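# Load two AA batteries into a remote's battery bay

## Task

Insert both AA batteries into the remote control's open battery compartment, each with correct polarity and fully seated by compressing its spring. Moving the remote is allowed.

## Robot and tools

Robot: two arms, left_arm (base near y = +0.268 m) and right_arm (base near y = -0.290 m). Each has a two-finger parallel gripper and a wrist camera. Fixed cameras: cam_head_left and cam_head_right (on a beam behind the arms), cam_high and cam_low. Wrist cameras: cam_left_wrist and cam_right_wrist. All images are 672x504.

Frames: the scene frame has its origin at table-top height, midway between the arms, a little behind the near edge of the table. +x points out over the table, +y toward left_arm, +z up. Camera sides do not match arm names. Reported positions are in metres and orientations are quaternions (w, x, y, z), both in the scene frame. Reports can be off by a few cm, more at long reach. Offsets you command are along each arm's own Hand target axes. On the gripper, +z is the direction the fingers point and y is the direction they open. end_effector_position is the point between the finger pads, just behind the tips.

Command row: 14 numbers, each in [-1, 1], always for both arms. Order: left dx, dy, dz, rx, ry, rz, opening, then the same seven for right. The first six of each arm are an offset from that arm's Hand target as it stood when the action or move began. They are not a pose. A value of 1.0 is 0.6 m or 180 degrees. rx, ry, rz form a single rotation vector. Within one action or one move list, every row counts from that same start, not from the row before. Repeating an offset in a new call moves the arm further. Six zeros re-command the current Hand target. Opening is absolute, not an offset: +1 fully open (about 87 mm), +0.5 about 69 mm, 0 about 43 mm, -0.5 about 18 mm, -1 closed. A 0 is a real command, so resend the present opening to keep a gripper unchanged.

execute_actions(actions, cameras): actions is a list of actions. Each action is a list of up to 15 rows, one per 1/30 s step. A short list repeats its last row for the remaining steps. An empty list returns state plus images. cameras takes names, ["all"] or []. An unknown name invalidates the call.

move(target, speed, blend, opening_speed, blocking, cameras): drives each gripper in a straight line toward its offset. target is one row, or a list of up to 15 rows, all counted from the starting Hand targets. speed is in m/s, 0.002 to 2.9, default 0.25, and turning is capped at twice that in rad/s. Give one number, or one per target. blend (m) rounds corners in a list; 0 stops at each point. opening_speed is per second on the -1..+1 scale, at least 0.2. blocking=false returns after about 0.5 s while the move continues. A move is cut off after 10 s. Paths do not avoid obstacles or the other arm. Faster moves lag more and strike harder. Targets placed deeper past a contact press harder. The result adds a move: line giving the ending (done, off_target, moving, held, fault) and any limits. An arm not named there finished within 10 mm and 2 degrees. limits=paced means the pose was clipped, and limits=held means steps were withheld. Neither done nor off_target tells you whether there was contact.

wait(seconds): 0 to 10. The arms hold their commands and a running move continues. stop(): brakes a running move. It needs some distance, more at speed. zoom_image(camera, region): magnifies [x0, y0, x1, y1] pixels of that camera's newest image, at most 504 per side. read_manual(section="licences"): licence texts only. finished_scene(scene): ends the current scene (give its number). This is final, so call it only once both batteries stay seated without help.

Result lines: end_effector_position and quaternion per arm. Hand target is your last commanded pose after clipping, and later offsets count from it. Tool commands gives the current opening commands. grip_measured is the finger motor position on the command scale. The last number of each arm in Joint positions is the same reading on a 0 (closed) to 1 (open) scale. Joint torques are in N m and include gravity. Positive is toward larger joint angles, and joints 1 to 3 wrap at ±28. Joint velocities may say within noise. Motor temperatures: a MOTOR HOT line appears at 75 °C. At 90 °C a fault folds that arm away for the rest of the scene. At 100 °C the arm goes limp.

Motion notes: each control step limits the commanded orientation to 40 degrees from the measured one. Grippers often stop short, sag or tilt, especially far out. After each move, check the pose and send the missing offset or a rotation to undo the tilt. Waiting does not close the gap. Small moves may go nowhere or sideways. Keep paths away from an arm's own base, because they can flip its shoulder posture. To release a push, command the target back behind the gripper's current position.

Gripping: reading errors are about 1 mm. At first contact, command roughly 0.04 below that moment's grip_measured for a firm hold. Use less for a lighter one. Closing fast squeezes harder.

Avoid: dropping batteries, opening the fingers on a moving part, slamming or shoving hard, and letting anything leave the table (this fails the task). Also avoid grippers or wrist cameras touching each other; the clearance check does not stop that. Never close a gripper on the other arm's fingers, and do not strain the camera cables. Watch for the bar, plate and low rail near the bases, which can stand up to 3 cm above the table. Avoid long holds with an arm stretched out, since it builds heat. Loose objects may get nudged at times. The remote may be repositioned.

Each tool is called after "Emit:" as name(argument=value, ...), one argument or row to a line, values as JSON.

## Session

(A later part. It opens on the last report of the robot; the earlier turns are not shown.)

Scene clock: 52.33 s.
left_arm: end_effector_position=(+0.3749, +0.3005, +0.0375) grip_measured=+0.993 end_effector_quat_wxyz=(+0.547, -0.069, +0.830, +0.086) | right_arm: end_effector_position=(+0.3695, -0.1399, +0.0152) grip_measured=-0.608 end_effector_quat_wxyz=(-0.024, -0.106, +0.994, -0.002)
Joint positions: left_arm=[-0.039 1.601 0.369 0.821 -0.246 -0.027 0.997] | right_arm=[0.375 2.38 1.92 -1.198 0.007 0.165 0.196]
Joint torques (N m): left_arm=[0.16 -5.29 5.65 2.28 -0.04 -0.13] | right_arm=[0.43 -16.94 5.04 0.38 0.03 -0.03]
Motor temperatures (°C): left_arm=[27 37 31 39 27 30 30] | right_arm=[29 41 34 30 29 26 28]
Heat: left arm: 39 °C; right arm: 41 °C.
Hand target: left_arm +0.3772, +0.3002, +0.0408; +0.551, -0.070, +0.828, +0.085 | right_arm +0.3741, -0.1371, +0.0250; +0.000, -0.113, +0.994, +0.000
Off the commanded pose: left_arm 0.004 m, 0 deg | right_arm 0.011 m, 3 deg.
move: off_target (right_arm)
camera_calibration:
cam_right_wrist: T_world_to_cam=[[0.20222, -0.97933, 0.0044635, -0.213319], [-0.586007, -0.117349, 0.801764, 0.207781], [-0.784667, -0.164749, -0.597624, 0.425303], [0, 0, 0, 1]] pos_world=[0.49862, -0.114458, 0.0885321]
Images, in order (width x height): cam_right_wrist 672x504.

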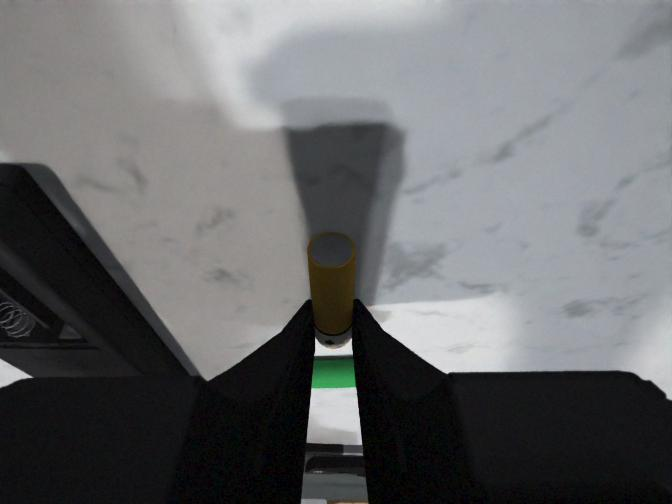

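Emit:
move(
  target=[
    [0,0,0,0,0,0,1,0,0,0.006,0,0,0,-0.72],
    [0,0,0,0,0,0,1,0,0,0.006,0,0,0,-0.2],
    [0,0,0,0,0,0,1,0,0,0.006,0,-0.12,0,-0.2],
  ],
  speed=0.05,
  cameras=["cam_right_wrist","cam_low"],
)

Emit:
zoom_image(
  camera="cam_low",
  region=[340, 210, 460, 310],
)

Scene clock: 59.27 s.
left_arm: end_effector_position=(+0.3749, +0.3005, +0.0375) grip_measured=+0.993 end_effector_quat_wxyz=(+0.547, -0.069, +0.830, +0.086) | right_arm: end_effector_position=(+0.3706, -0.1397, +0.0168) grip_measured=-0.200 end_effector_quat_wxyz=(+0.167, -0.110, +0.979, +0.022)
Joint positions: left_arm=[-0.039 1.601 0.369 0.821 -0.246 -0.027 0.997] | right_arm=[0.402 2.012 1.346 -0.61 0.067 0.165 0.4]
Joint torques (N m): left_arm=[0.14 -5.27 5.64 2.28 -0.04 -0.12] | right_arm=[0.61 -12.63 5.09 1.15 0.11 0.1]
Heat: left arm: 40 °C; right arm: 44 °C.
Hand target: left_arm +0.3772, +0.3002, +0.0408; +0.551, -0.070, +0.828, +0.085 | right_arm +0.3740, -0.1370, +0.0212; +0.186, -0.111, +0.976, +0.022
Off the commanded pose: left_arm 0.004 m, 0 deg | right_arm 0.006 m, 2 deg.
move: done; target 2's new opening was sent with right_arm's hand 0.009 m and 3 deg from that target
camera_calibration:
cam_right_wrist: T_world_to_cam=[[0.213863, -0.976854, -0.00434125, -0.217052], [-0.835771, -0.185273, 0.516876, 0.295001], [-0.505716, -0.106912, -0.85605, 0.336099], [0, 0, 0, 1]] pos_world=[0.462943, -0.121439, 0.134296]
Images, in order (width x height): cam_low 672x504, cam_right_wrist 672x504.

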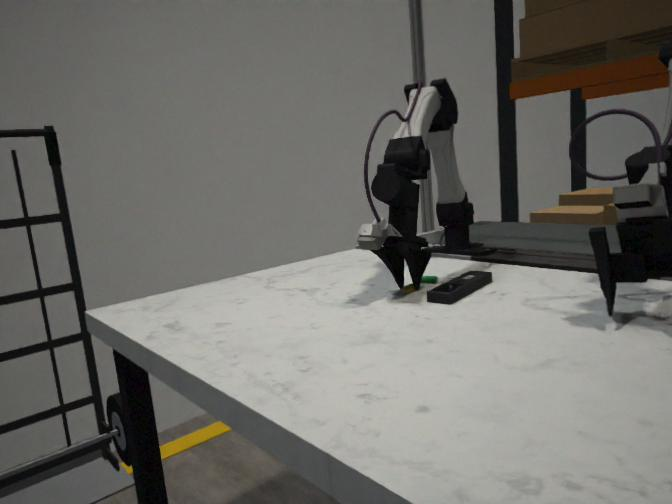

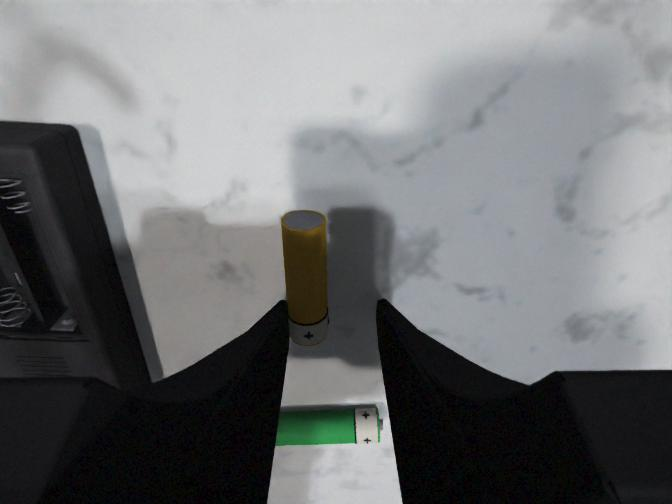

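Scaled by 4.200 from the camera's 672x504 image, which has a finer 960x720 frame.

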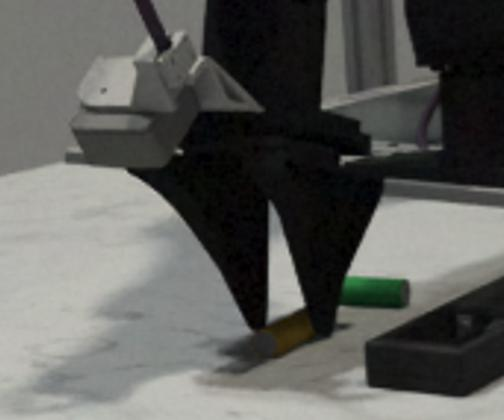

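Emit:
move(
  target=[
    [0,0,0,0,0,0,1,0.001,0,0.006,0,0,0,-0.2],
    [0,0,0,0,0,0,1,0.001,0,0.006,0,0,0,-0.74],
  ],
  speed=0.05,
  opening_speed=0.8,
  cameras=["cam_right_wrist","cam_low"],
)

Emit:
zoom_image(
  camera="cam_low",
  region=[340, 210, 460, 310],
)

Scene clock: 62.60 s.
left_arm: end_effector_position=(+0.3749, +0.3005, +0.0375) grip_measured=+0.993 end_effector_quat_wxyz=(+0.547, -0.069, +0.830, +0.086) | right_arm: end_effector_position=(+0.3759, -0.1393, +0.0170) grip_measured=-0.609 end_effector_quat_wxyz=(+0.179, -0.109, +0.978, +0.020)
Joint positions: left_arm=[-0.039 1.601 0.369 0.821 -0.246 -0.027 0.997] | right_arm=[0.402 2.012 1.343 -0.585 0.077 0.165 0.196]
Joint torques (N m): left_arm=[0.16 -5.27 5.64 2.28 -0.04 -0.12] | right_arm=[0.29 -11.96 5.08 1.04 0.06 0.1]
Heat: left arm: 40 °C; right arm: 44 °C.
Hand target: left_arm +0.3772, +0.3002, +0.0408; +0.551, -0.070, +0.828, +0.085 | right_arm +0.3748, -0.1369, +0.0176; +0.186, -0.111, +0.976, +0.021
Off the commanded pose: left_arm 0.004 m, 0 deg | right_arm 0.003 m, 1 deg.
move: done
camera_calibration:
cam_right_wrist: T_world_to_cam=[[0.210294, -0.977638, 0.000722713, -0.216729], [-0.848403, -0.182128, 0.497034, 0.304902], [-0.485788, -0.105136, -0.867731, 0.332032], [0, 0, 0, 1]] pos_world=[0.465553, -0.121443, 0.136724]
Images, in order (width x height): cam_low 672x504, cam_right_wrist 672x504.

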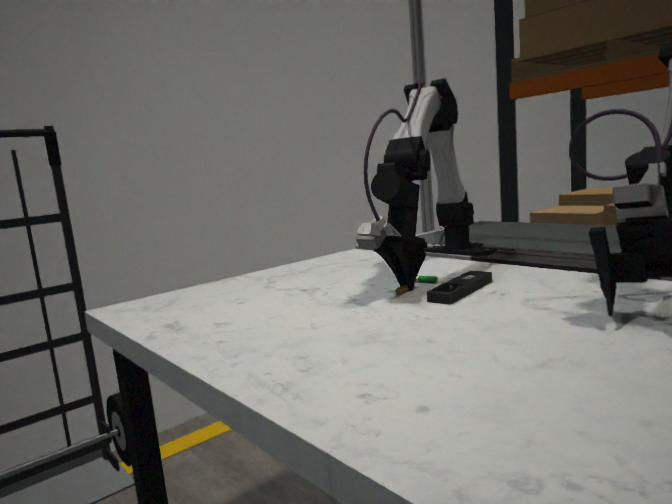

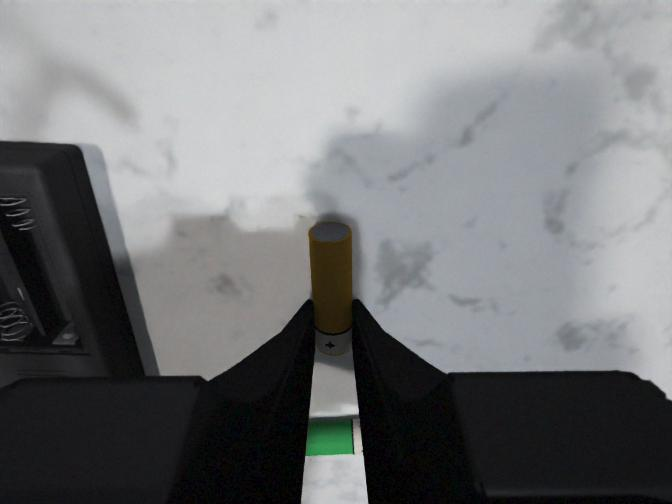

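Scaled by 4.200 from the camera's 672x504 image, which has a finer 960x720 frame.

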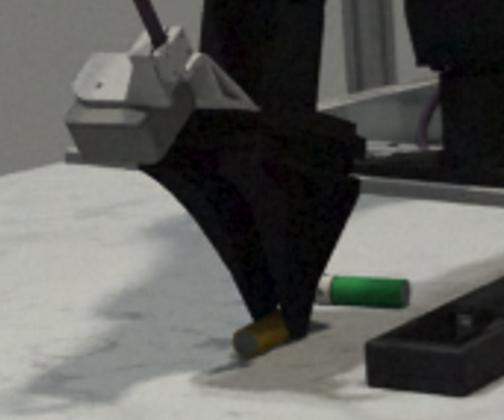

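Emit:
move(
  target=[
    [0,0,0,0,0,0,1,-0.043,0,-0.1085,0,0,0,-0.74],
    [0,0,0,0,0,0,1,-0.0736,0.1543,-0.0893,0,0.118,0,-0.74],
    [0,0,0,0,0,0,1,-0.0613,0.1543,-0.0583,0,0.118,0,-0.74],
  ],
  speed=0.2,
  blend=[0.02,0.02,0],
  cameras=["cam_right_wrist","cam_low","cam_high"],
)

Emit:
zoom_image(
  camera="cam_right_wrist",
  region=[200, 150, 500, 400],
)

Emit:
zoom_image(
  camera="cam_low",
  region=[390, 220, 510, 310],
)

Scene clock: 68.03 s.
left_arm: end_effector_position=(+0.3749, +0.3005, +0.0375) grip_measured=+0.993 end_effector_quat_wxyz=(+0.547, -0.069, +0.830, +0.086) | right_arm: end_effector_position=(+0.3731, -0.0500, +0.0582) grip_measured=-0.609 end_effector_quat_wxyz=(-0.004, -0.114, +0.993, -0.013)
Joint positions: left_arm=[-0.039 1.601 0.369 0.821 -0.246 -0.027 0.997] | right_arm=[0.558 2.597 2.486 -1.521 0.028 0.33 0.196]
Joint torques (N m): left_arm=[0.16 -5.27 5.64 2.28 -0.04 -0.12] | right_arm=[0.25 -14.56 9.84 0.15 -0.19 0.14]
Heat: left arm: 40 °C; right arm: 45 °C.
Hand target: left_arm +0.3772, +0.3002, +0.0408; +0.551, -0.070, +0.828, +0.085 | right_arm +0.3748, -0.0419, +0.0639; +0.003, -0.113, +0.994, +0.001
Off the commanded pose: left_arm 0.004 m, 0 deg | right_arm 0.010 m, 2 deg.
move: done; blend cut to 0.01 m at target 2
camera_calibration:
cam_right_wrist: T_world_to_cam=[[0.21892, -0.975278, 0.0301259, -0.133682], [-0.617118, -0.114477, 0.778499, 0.19909], [-0.755804, -0.18902, -0.626922, 0.45828], [0, 0, 0, 1]] pos_world=[0.498498, -0.0209613, 0.136342]
Images, in order (width x height): cam_high 672x504, cam_low 672x504, cam_right_wrist 672x504.

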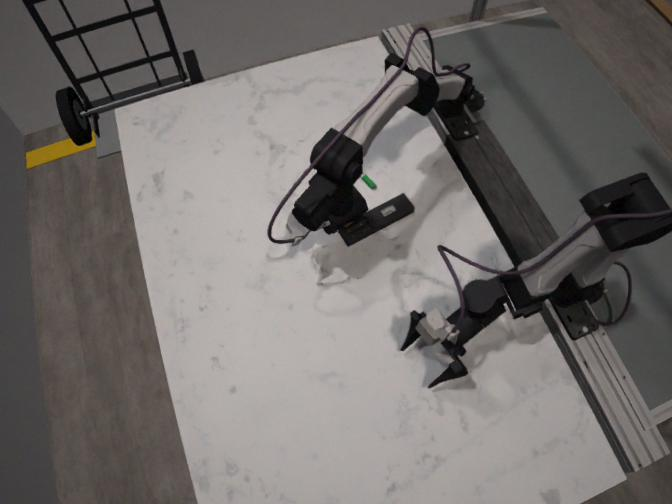

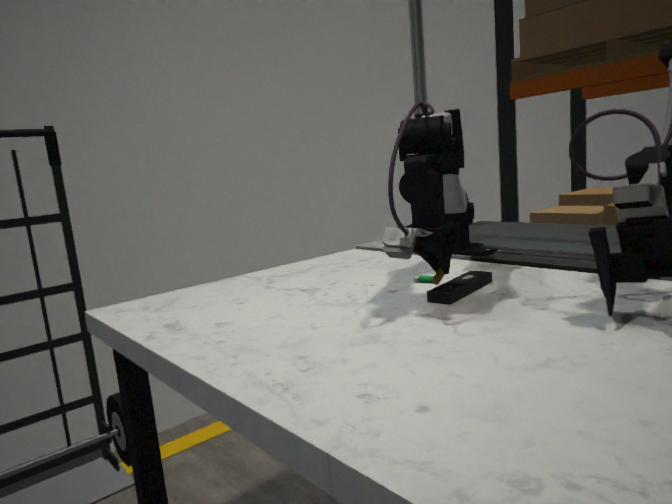

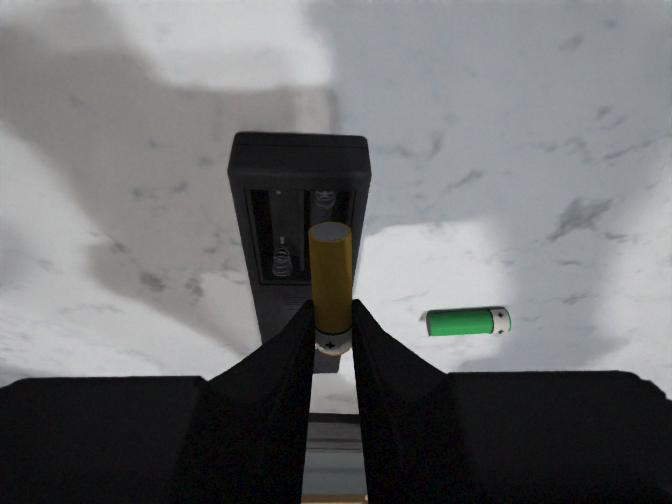

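Scaled by 1.680 from the camera's 672x504 image, which has a finer 960x720 frame.

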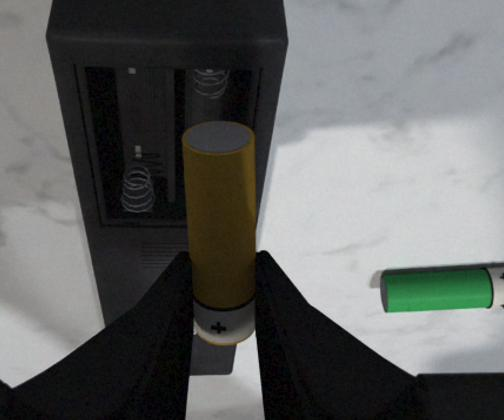

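Scaled by 4.200 from the camera's 672x504 image, which has a finer 960x720 frame.

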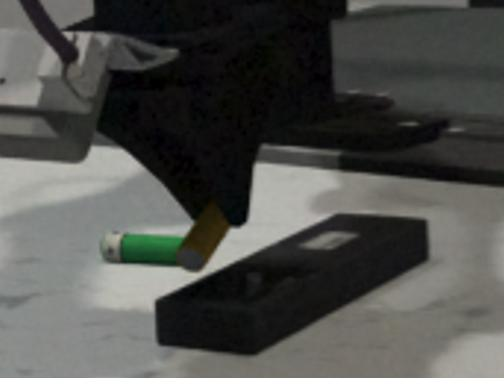

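Emit:
move(
  target=[0,0,0,0,0,0,1,0.004,0.0028,0.037,0,0,0.0167,-0.74],
  speed=0.05,
  cameras=["cam_right_wrist","cam_low"],
)

Emit:
zoom_image(
  camera="cam_right_wrist",
  region=[200, 150, 500, 400],
)

Emit:
zoom_image(
  camera="cam_low",
  region=[390, 220, 510, 310],
)

Scene clock: 72.00 s.
left_arm: end_effector_position=(+0.3749, +0.3005, +0.0375) grip_measured=+0.993 end_effector_quat_wxyz=(+0.547, -0.069, +0.830, +0.086) | right_arm: end_effector_position=(+0.3691, -0.0491, +0.0381) grip_measured=-0.609 end_effector_quat_wxyz=(-0.013, -0.089, +0.996, -0.016)
Joint positions: left_arm=[-0.039 1.601 0.369 0.821 -0.246 -0.027 0.997] | right_arm=[0.558 2.587 2.383 -1.448 0.024 0.382 0.196]
Joint torques (N m): left_arm=[0.16 -5.27 5.65 2.28 -0.04 -0.13] | right_arm=[0.29 -17.09 4.57 0.5 -0.11 0.09]
Heat: left arm: 41 °C; right arm: 45 °C.
Hand target: left_arm +0.3772, +0.3002, +0.0408; +0.551, -0.070, +0.828, +0.085 | right_arm +0.3722, -0.0408, +0.0416; +0.003, -0.087, +0.996, +0.001
Off the commanded pose: left_arm 0.004 m, 0 deg | right_arm 0.010 m, 3 deg.
move: off_target (right_arm)
camera_calibration:
cam_right_wrist: T_world_to_cam=[[0.169063, -0.985005, 0.0343879, -0.113548], [-0.608074, -0.076782, 0.790158, 0.210438], [-0.77567, -0.154497, -0.611937, 0.451317], [0, 0, 0, 1]] pos_world=[0.497232, -0.0259609, 0.113803]
Images, in order (width x height): cam_low 672x504, cam_right_wrist 672x504.

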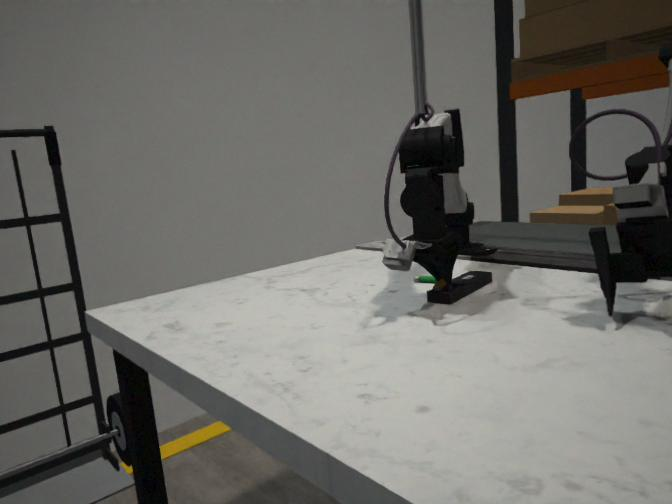

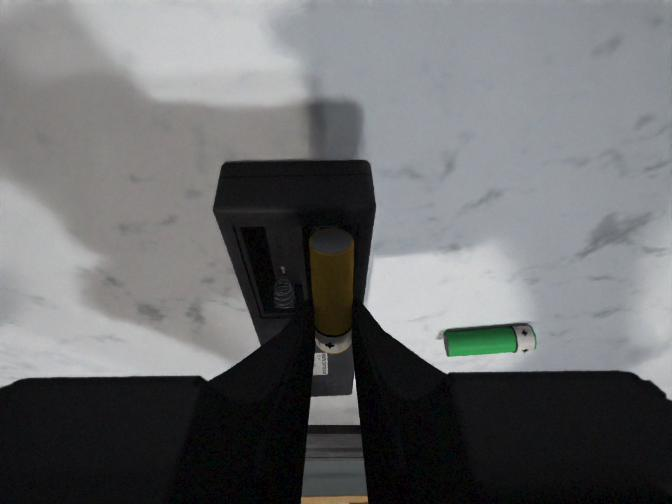

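Scaled by 1.680 from the camera's 672x504 image, which has a finer 960x720 frame.

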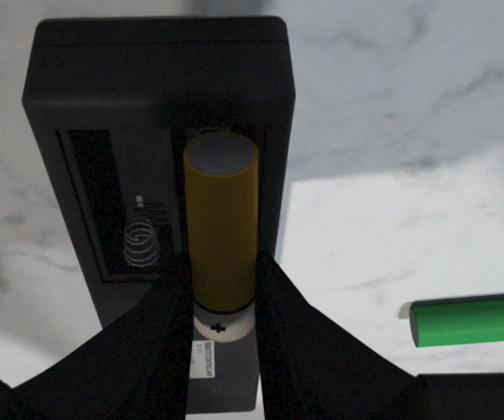

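Scaled by 4.200 from the camera's 672x504 image, which has a finer 960x720 frame.

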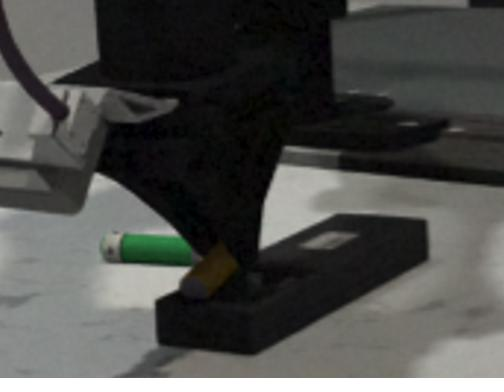

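Emit:
move(
  target=[0,0,0,0,0,0,1,-0.003,0,0.0145,0,0,0,-0.74],
  speed=0.04,
  cameras=["cam_right_wrist","cam_low"],
)

Emit:
zoom_image(
  camera="cam_right_wrist",
  region=[200, 150, 500, 400],
)

Emit:
zoom_image(
  camera="cam_low",
  region=[390, 220, 510, 310],
)

Scene clock: 73.83 s.
left_arm: end_effector_position=(+0.3749, +0.3005, +0.0375) grip_measured=+0.993 end_effector_quat_wxyz=(+0.547, -0.069, +0.830, +0.086) | right_arm: end_effector_position=(+0.3683, -0.0491, +0.0338) grip_measured=-0.609 end_effector_quat_wxyz=(-0.016, -0.089, +0.996, -0.016)
Joint positions: left_arm=[-0.039 1.601 0.369 0.821 -0.246 -0.027 0.997] | right_arm=[0.558 2.586 2.365 -1.434 0.022 0.382 0.196]
Joint torques (N m): left_arm=[0.16 -5.27 5.65 2.28 -0.04 -0.13] | right_arm=[0.25 -16.14 4.51 0.67 -0.14 0.12]
Heat: left arm: 41 °C; right arm: 45 °C.
Hand target: left_arm +0.3772, +0.3002, +0.0408; +0.551, -0.070, +0.828, +0.085 | right_arm +0.3741, -0.0404, +0.0329; +0.003, -0.087, +0.996, +0.001
Off the commanded pose: left_arm 0.004 m, 0 deg | right_arm 0.010 m, 3 deg.
move: off_target (right_arm)
camera_calibration:
cam_right_wrist: T_world_to_cam=[[0.168752, -0.985069, 0.0340779, -0.113117], [-0.604769, -0.0761782, 0.792749, 0.211955], [-0.778317, -0.154387, -0.608595, 0.44901], [0, 0, 0, 1]] pos_world=[0.496745, -0.0259608, 0.109093]
Images, in order (width x height): cam_low 672x504, cam_right_wrist 672x504.

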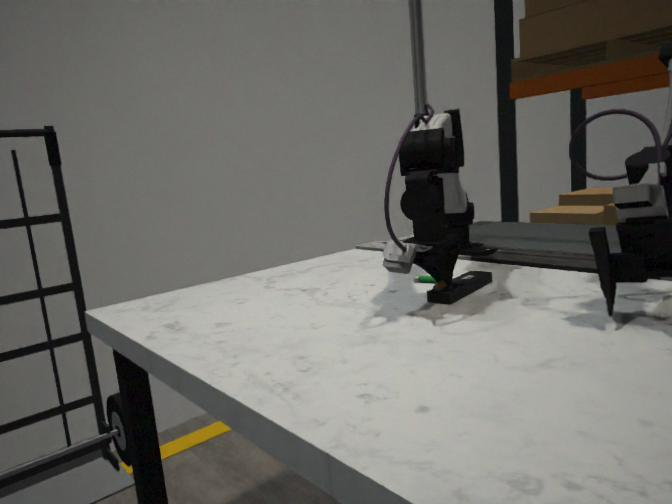

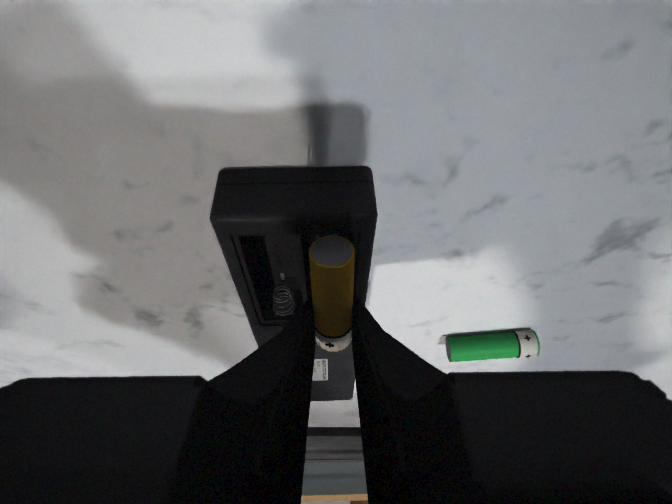

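Scaled by 1.680 from the camera's 672x504 image, which has a finer 960x720 frame.

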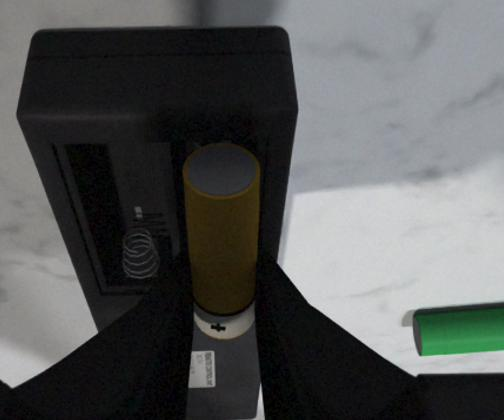

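Scaled by 4.200 from the camera's 672x504 image, which has a finer 960x720 frame.

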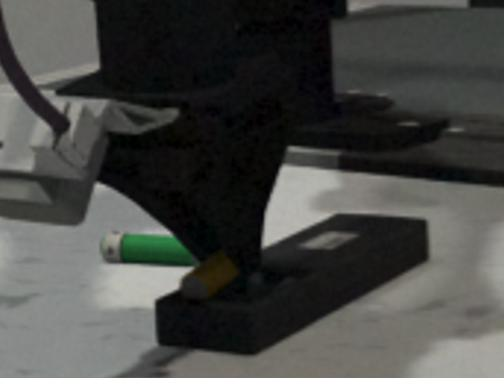

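Emit:
move(
  target=[0,0,0,0,0,0,1,-0.013,0,0.004,0,0,0,-0.8],
  speed=0.04,
  cameras=["cam_right_wrist","cam_low"],
)

Emit:
zoom_image(
  camera="cam_right_wrist",
  region=[200, 150, 500, 400],
)

Emit:
zoom_image(
  camera="cam_low",
  region=[390, 220, 510, 310],
)

Scene clock: 76.63 s.
left_arm: end_effector_position=(+0.3749, +0.3005, +0.0375) grip_measured=+0.993 end_effector_quat_wxyz=(+0.547, -0.069, +0.830, +0.086) | right_arm: end_effector_position=(+0.3725, -0.0464, +0.0351) grip_measured=-0.609 end_effector_quat_wxyz=(-0.009, -0.089, +0.996, -0.012)
Joint positions: left_arm=[-0.039 1.601 0.369 0.821 -0.246 -0.027 0.997] | right_arm=[0.558 2.597 2.392 -1.436 0.022 0.382 0.196]
Joint torques (N m): left_arm=[0.16 -5.27 5.64 2.28 -0.04 -0.12] | right_arm=[-0.23 -12.92 9.4 0.38 -0.11 0.05]
Motor temperatures (°C): left_arm=[27 38 32 41 27 30 30] | right_arm=[29 46 34 31 29 26 28]
Heat: left arm: 41 °C; right arm: 46 °C.
Hand target: left_arm +0.3772, +0.3002, +0.0408; +0.551, -0.070, +0.828, +0.085 | right_arm +0.3817, -0.0391, +0.0305; +0.003, -0.087, +0.996, +0.001
Off the commanded pose: left_arm 0.004 m, 0 deg | right_arm 0.013 m, 2 deg.
move: off_target (right_arm)
camera_calibration:
cam_right_wrist: T_world_to_cam=[[0.168241, -0.985347, 0.0280491, -0.110902], [-0.614559, -0.0825991, 0.784535, 0.217341], [-0.770722, -0.149229, -0.61945, 0.451238], [0, 0, 0, 1]] pos_world=[0.500006, -0.0239867, 0.112119]
Images, in order (width x height): cam_low 672x504, cam_right_wrist 672x504.

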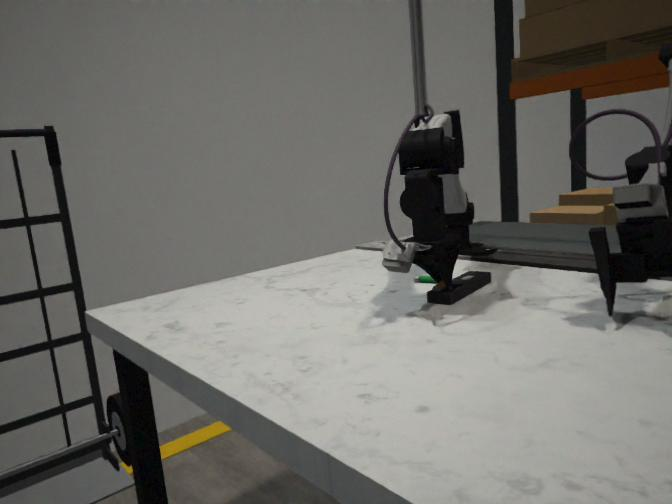

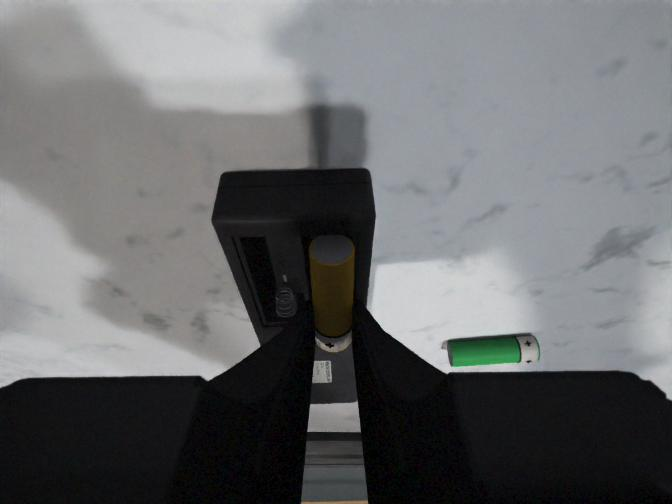

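Scaled by 1.680 from the camera's 672x504 image, which has a finer 960x720 frame.

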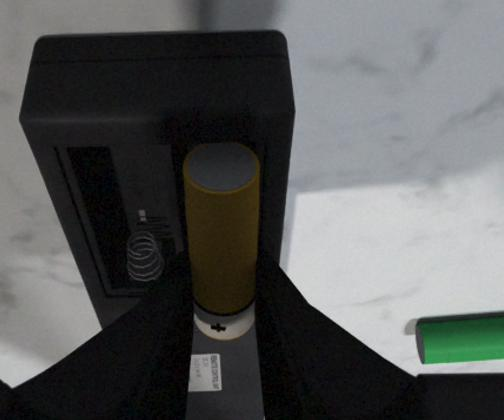

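Scaled by 4.200 from the camera's 672x504 image, which has a finer 960x720 frame.

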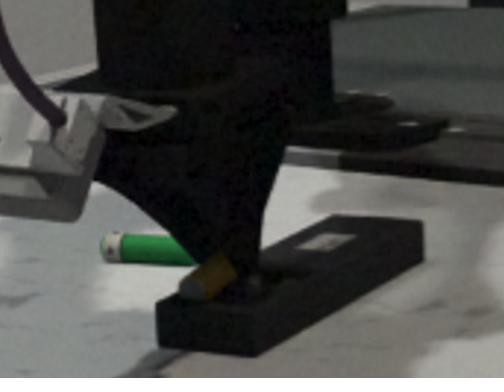

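Emit:
move(
  target=[0,0,0,0,0,0,1,0.005,0,0.0075,0,-0.061,0,-0.8],
  speed=0.04,
  cameras=["cam_right_wrist","cam_low"],
)

Emit:
zoom_image(
  camera="cam_right_wrist",
  region=[200, 150, 500, 400],
)

Emit:
zoom_image(
  camera="cam_low",
  region=[390, 220, 510, 310],
)

Scene clock: 81.87 s.
left_arm: end_effector_position=(+0.3749, +0.3005, +0.0375) grip_measured=+0.993 end_effector_quat_wxyz=(+0.547, -0.069, +0.830, +0.086) | right_arm: end_effector_position=(+0.3724, -0.0431, +0.0352) grip_measured=-0.609 end_effector_quat_wxyz=(+0.079, -0.088, +0.993, +0.012)
Joint positions: left_arm=[-0.039 1.601 0.369 0.821 -0.246 -0.027 0.997] | right_arm=[0.578 2.348 1.965 -1.078 0.06 0.397 0.196]
Joint torques (N m): left_arm=[0.14 -5.27 5.64 2.28 -0.04 -0.12] | right_arm=[0.42 -13.27 4.1 1.07 0.26 0.11]
Heat: left arm: 41 °C; right arm: 46 °C.
Hand target: left_arm +0.3772, +0.3002, +0.0408; +0.551, -0.070, +0.828, +0.085 | right_arm +0.3789, -0.0396, +0.0261; +0.098, -0.086, +0.991, +0.009
Off the commanded pose: left_arm 0.004 m, 0 deg | right_arm 0.012 m, 2 deg.
move: off_target (right_arm)
camera_calibration:
cam_right_wrist: T_world_to_cam=[[0.167495, -0.985849, -0.00687038, -0.106114], [-0.738693, -0.130113, 0.661365, 0.266089], [-0.6529, -0.1057, -0.750033, 0.414323], [0, 0, 0, 1]] pos_world=[0.484843, -0.0261967, 0.134046]
Images, in order (width x height): cam_low 672x504, cam_right_wrist 672x504.

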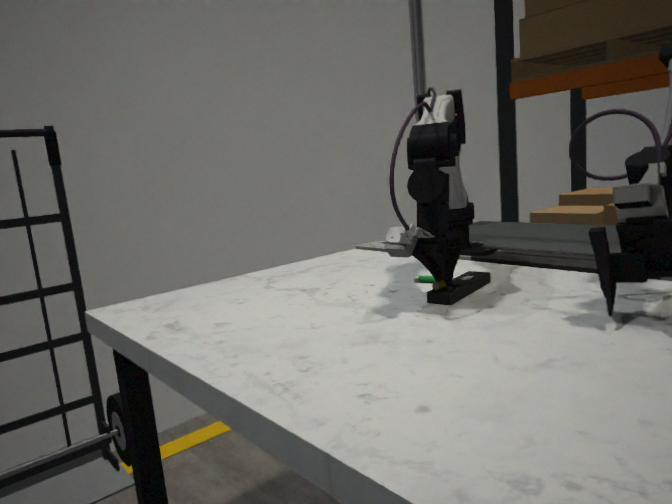

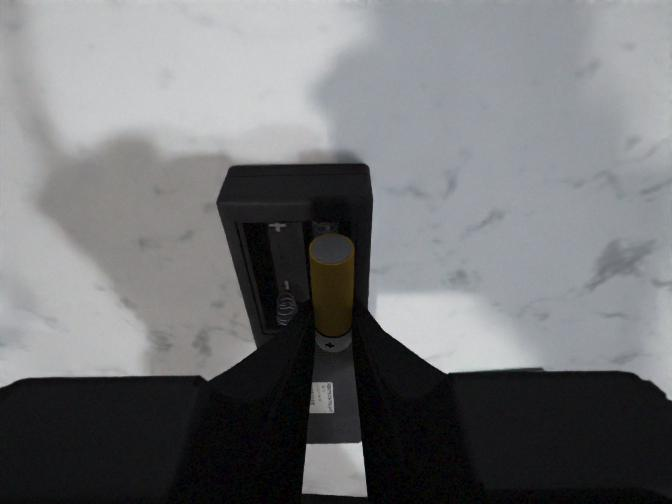

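Scaled by 1.680 from the camera's 672x504 image, which has a finer 960x720 frame.

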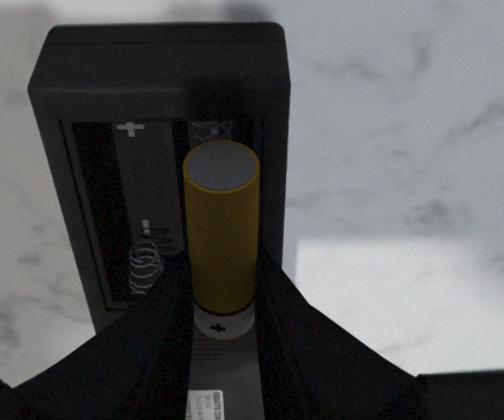

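Scaled by 4.200 from the camera's 672x504 image, which has a finer 960x720 frame.

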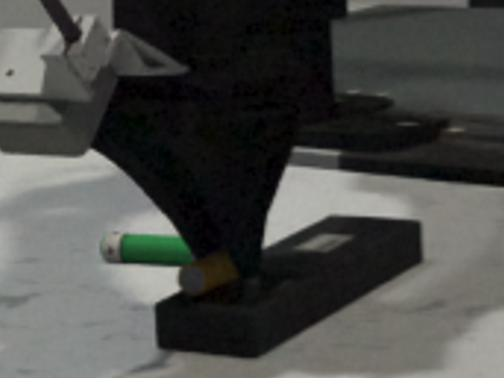

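Emit:
move(
  target=[
    [0,0,0,0,0,0,1,-0.0098,0,-0.049,0,0,0,-0.8],
    [0,0,0,0,0,0,1,0.0148,0.0088,-0.0538,0,0.064,0,-0.8],
  ],
  speed=0.08,
  cameras=["cam_right_wrist","cam_low"],
)

Emit:
zoom_image(
  camera="cam_right_wrist",
  region=[200, 150, 500, 400],
)

Emit:
zoom_image(
  camera="cam_low",
  region=[390, 220, 510, 310],
)

Scene clock: 90.73 s.
left_arm: end_effector_position=(+0.3749, +0.3005, +0.0375) grip_measured=+0.993 end_effector_quat_wxyz=(+0.547, -0.069, +0.830, +0.086) | right_arm: end_effector_position=(+0.3602, -0.0437, +0.0529) grip_measured=-0.609 end_effector_quat_wxyz=(-0.005, -0.090, +0.996, -0.012)
Joint positions: left_arm=[-0.039 1.601 0.369 0.821 -0.246 -0.027 0.997] | right_arm=[0.578 2.53 2.34 -1.444 0.025 0.4 0.196]
Joint torques (N m): left_arm=[0.14 -5.27 5.64 2.28 -0.04 -0.12] | right_arm=[-0.08 -13.39 10.09 0.09 -0.16 0.09]
Heat: left arm: 42 °C; right arm: 48 °C.
Hand target: left_arm +0.3772, +0.3002, +0.0408; +0.551, -0.070, +0.828, +0.085 | right_arm +0.3631, -0.0371, +0.0559; -0.002, -0.087, +0.996, +0.000
Off the commanded pose: left_arm 0.004 m, 0 deg | right_arm 0.008 m, 2 deg.
move: done
camera_calibration:
cam_right_wrist: T_world_to_cam=[[0.170315, -0.984963, 0.0289886, -0.107403], [-0.620531, -0.0843533, 0.779632, 0.198335], [-0.765464, -0.150771, -0.625566, 0.451514], [0, 0, 0, 1]] pos_world=[0.486983, -0.0209823, 0.130937]
Images, in order (width x height): cam_low 672x504, cam_right_wrist 672x504.

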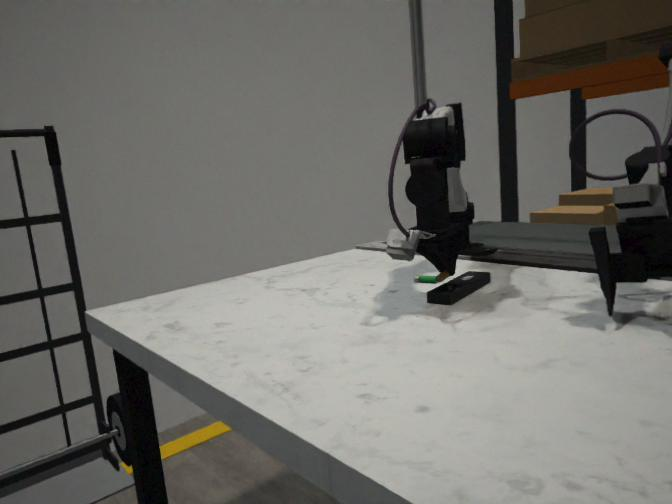

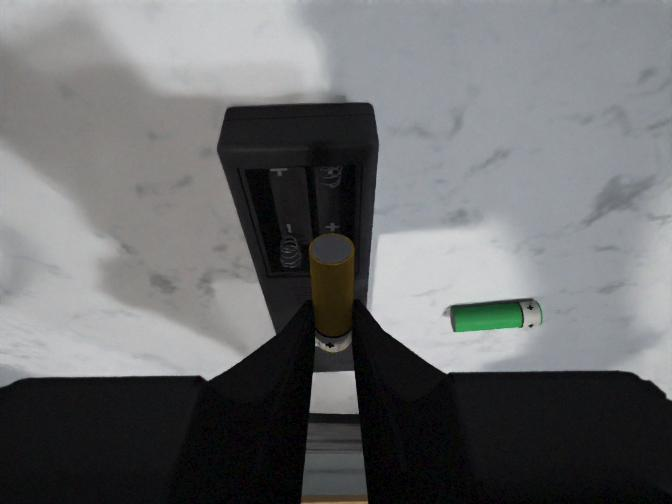

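Scaled by 1.680 from the camera's 672x504 image, which has a finer 960x720 frame.

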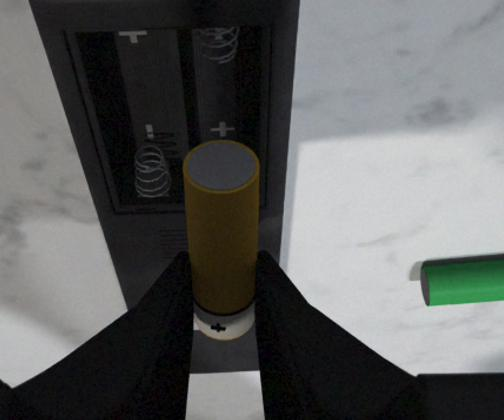

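Scaled by 4.200 from the camera's 672x504 image, which has a finer 960x720 frame.

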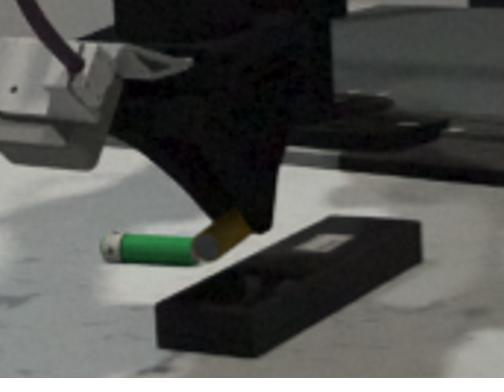

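Emit:
move(
  target=[0,0,0,0,0,0,1,-0.004,0,0.033,0,0,0,-0.8],
  speed=0.05,
  cameras=["cam_right_wrist","cam_low"],
)

Emit:
zoom_image(
  camera="cam_right_wrist",
  region=[200, 150, 500, 400],
)

Emit:
zoom_image(
  camera="cam_low",
  region=[390, 220, 510, 310],
)

Scene clock: 93.40 s.
left_arm: end_effector_position=(+0.3749, +0.3005, +0.0375) grip_measured=+0.993 end_effector_quat_wxyz=(+0.547, -0.069, +0.830, +0.086) | right_arm: end_effector_position=(+0.3661, -0.0396, +0.0416) grip_measured=-0.609 end_effector_quat_wxyz=(+0.003, -0.089, +0.996, -0.008)
Joint positions: left_arm=[-0.039 1.601 0.369 0.821 -0.246 -0.027 0.997] | right_arm=[0.578 2.542 2.32 -1.394 0.024 0.4 0.196]
Joint torques (N m): left_arm=[0.16 -5.27 5.65 2.28 -0.04 -0.13] | right_arm=[-0.31 -14.06 5.76 0.31 -0.16 0.1]
Heat: left arm: 42 °C; right arm: 48 °C.
Hand target: left_arm +0.3772, +0.3002, +0.0408; +0.551, -0.070, +0.828, +0.085 | right_arm +0.3654, -0.0366, +0.0362; -0.002, -0.087, +0.996, +0.000
Off the commanded pose: left_arm 0.004 m, 0 deg | right_arm 0.006 m, 1 deg.
move: done
camera_calibration:
cam_right_wrist: T_world_to_cam=[[0.169747, -0.985259, 0.0212048, -0.103508], [-0.632509, -0.0924223, 0.769019, 0.215746], [-0.755724, -0.143951, -0.638874, 0.446859], [0, 0, 0, 1]] pos_world=[0.491734, -0.0177161, 0.121769]
Images, in order (width x height): cam_low 672x504, cam_right_wrist 672x504.

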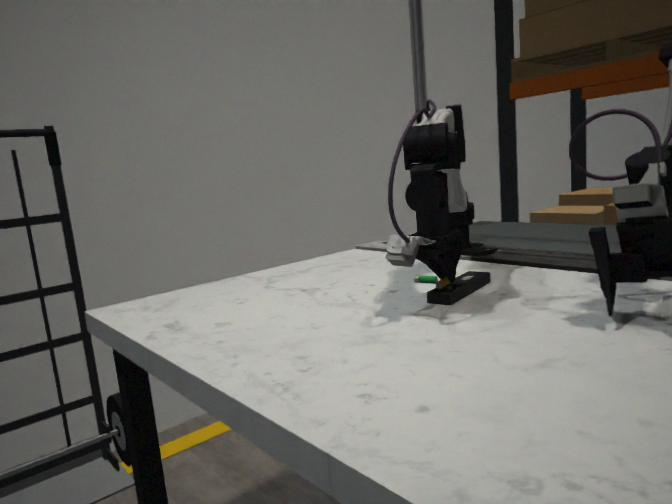

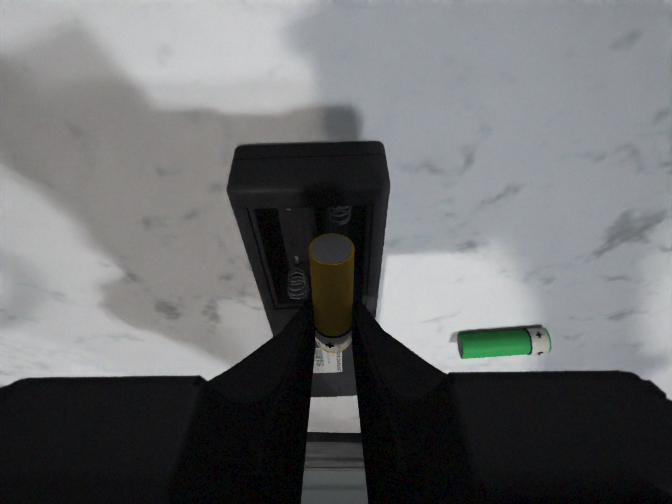

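Scaled by 1.680 from the camera's 672x504 image, which has a finer 960x720 frame.

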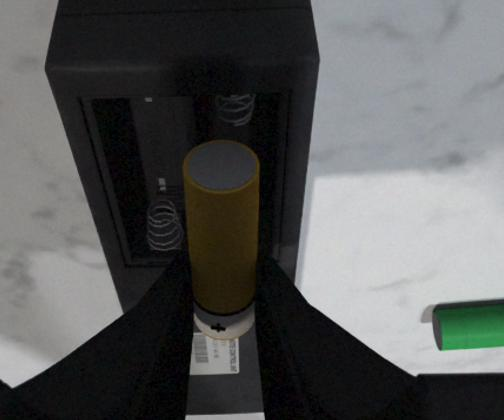

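Scaled by 4.200 from the camera's 672x504 image, which has a finer 960x720 frame.

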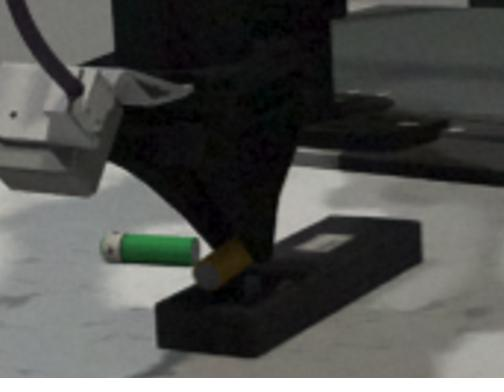

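Emit:
move(
  target=[0,0,0,0,0,0,1,0.007,-0.006,0.008,0,0,0,-0.8],
  speed=0.05,
  cameras=["cam_right_wrist","cam_low"],
)

Emit:
zoom_image(
  camera="cam_right_wrist",
  region=[200, 150, 500, 400],
)

Emit:
zoom_image(
  camera="cam_low",
  region=[390, 220, 510, 310],
)

Scene clock: 95.23 s.
left_arm: end_effector_position=(+0.3749, +0.3005, +0.0375) grip_measured=+0.993 end_effector_quat_wxyz=(+0.547, -0.069, +0.830, +0.086) | right_arm: end_effector_position=(+0.3617, -0.0422, +0.0327) grip_measured=-0.609 end_effector_quat_wxyz=(-0.003, -0.090, +0.996, -0.010)
Joint positions: left_arm=[-0.039 1.601 0.369 0.821 -0.246 -0.027 0.997] | right_arm=[0.578 2.528 2.258 -1.358 0.023 0.4 0.196]
Joint torques (N m): left_arm=[0.14 -5.27 5.64 2.28 -0.04 -0.13] | right_arm=[-0.54 -15.75 4.21 0.47 -0.15 0.09]
Heat: left arm: 42 °C; right arm: 49 °C.
Hand target: left_arm +0.3772, +0.3002, +0.0408; +0.551, -0.070, +0.828, +0.085 | right_arm +0.3620, -0.0409, +0.0313; -0.002, -0.087, +0.996, +0.000
Off the commanded pose: left_arm 0.004 m, 0 deg | right_arm 0.002 m, 1 deg.
move: done
camera_calibration:
cam_right_wrist: T_world_to_cam=[[0.170084, -0.985099, 0.025501, -0.105387], [-0.623436, -0.0875276, 0.77696, 0.216163], [-0.763151, -0.148047, -0.629034, 0.439733], [0, 0, 0, 1]] pos_world=[0.488271, -0.0197958, 0.111344]
Images, in order (width x height): cam_low 672x504, cam_right_wrist 672x504.

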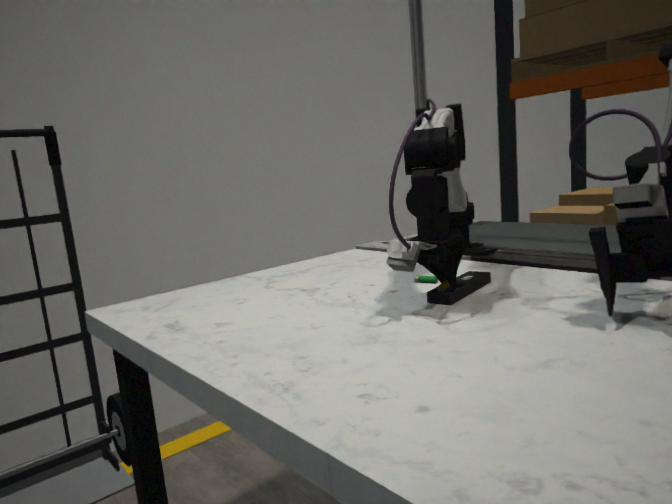

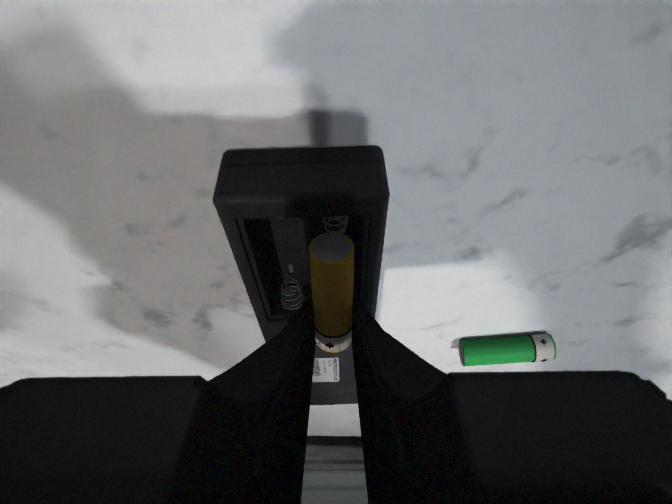

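Scaled by 1.680 from the camera's 672x504 image, which has a finer 960x720 frame.

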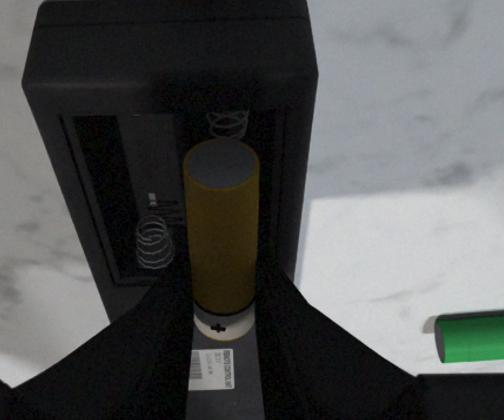

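Scaled by 4.200 from the camera's 672x504 image, which has a finer 960x720 frame.

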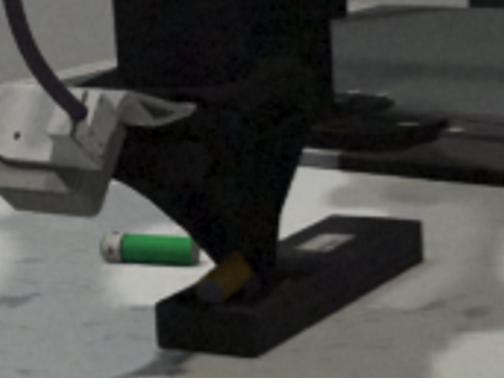

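Emit:
move(
  target=[0,0,0,0,0,0,1,0.001,-0.003,0.014,0,0,0,-0.8],
  speed=0.04,
  cameras=["cam_right_wrist","cam_low"],
)

Emit:
zoom_image(
  camera="cam_right_wrist",
  region=[200, 150, 500, 400],
)

Emit:
zoom_image(
  camera="cam_low",
  region=[390, 220, 510, 310],
)

Scene clock: 96.93 s.
left_arm: end_effector_position=(+0.3749, +0.3005, +0.0375) grip_measured=+0.993 end_effector_quat_wxyz=(+0.547, -0.069, +0.830, +0.086) | right_arm: end_effector_position=(+0.3618, -0.0424, +0.0325) grip_measured=-0.609 end_effector_quat_wxyz=(+0.002, -0.088, +0.996, -0.003)
Joint positions: left_arm=[-0.039 1.601 0.369 0.821 -0.246 -0.027 0.997] | right_arm=[0.575 2.505 2.216 -1.325 0.015 0.4 0.196]
Joint torques (N m): left_arm=[0.16 -5.29 5.65 2.28 -0.04 -0.12] | right_arm=[-0.4 -14.09 3.43 0.53 -0.09 0.03]
Heat: left arm: 42 °C; right arm: 49 °C.
Hand target: left_arm +0.3772, +0.3002, +0.0408; +0.551, -0.070, +0.828, +0.085 | right_arm +0.3616, -0.0427, +0.0230; -0.002, -0.087, +0.996, +0.000
Off the commanded pose: left_arm 0.004 m, 0 deg | right_arm 0.010 m, 1 deg.
move: done
camera_calibration:
cam_right_wrist: T_world_to_cam=[[0.16602, -0.986048, 0.0120842, -0.103783], [-0.629966, -0.0966232, 0.770589, 0.218503], [-0.75867, -0.135546, -0.637218, 0.438747], [0, 0, 0, 1]] pos_world=[0.487744, -0.0217523, 0.112455]
Images, in order (width x height): cam_low 672x504, cam_right_wrist 672x504.

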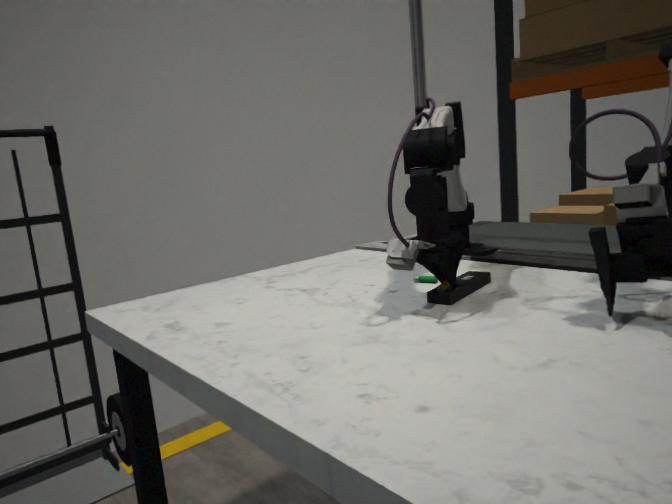

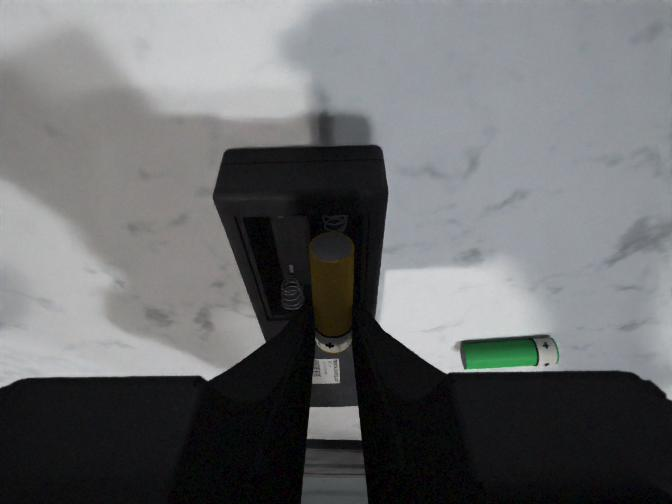

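Scaled by 1.680 from the camera's 672x504 image, which has a finer 960x720 frame.

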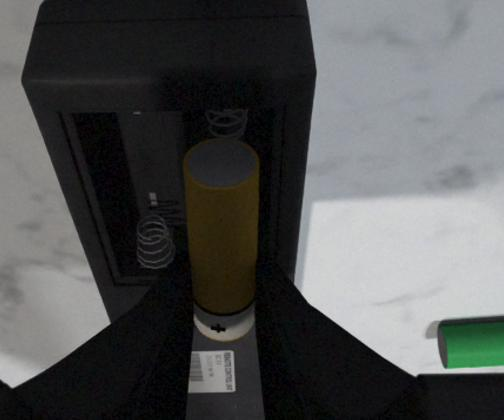

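Scaled by 4.200 from the camera's 672x504 image, which has a finer 960x720 frame.

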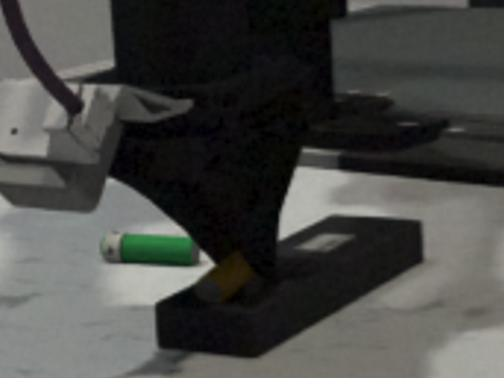

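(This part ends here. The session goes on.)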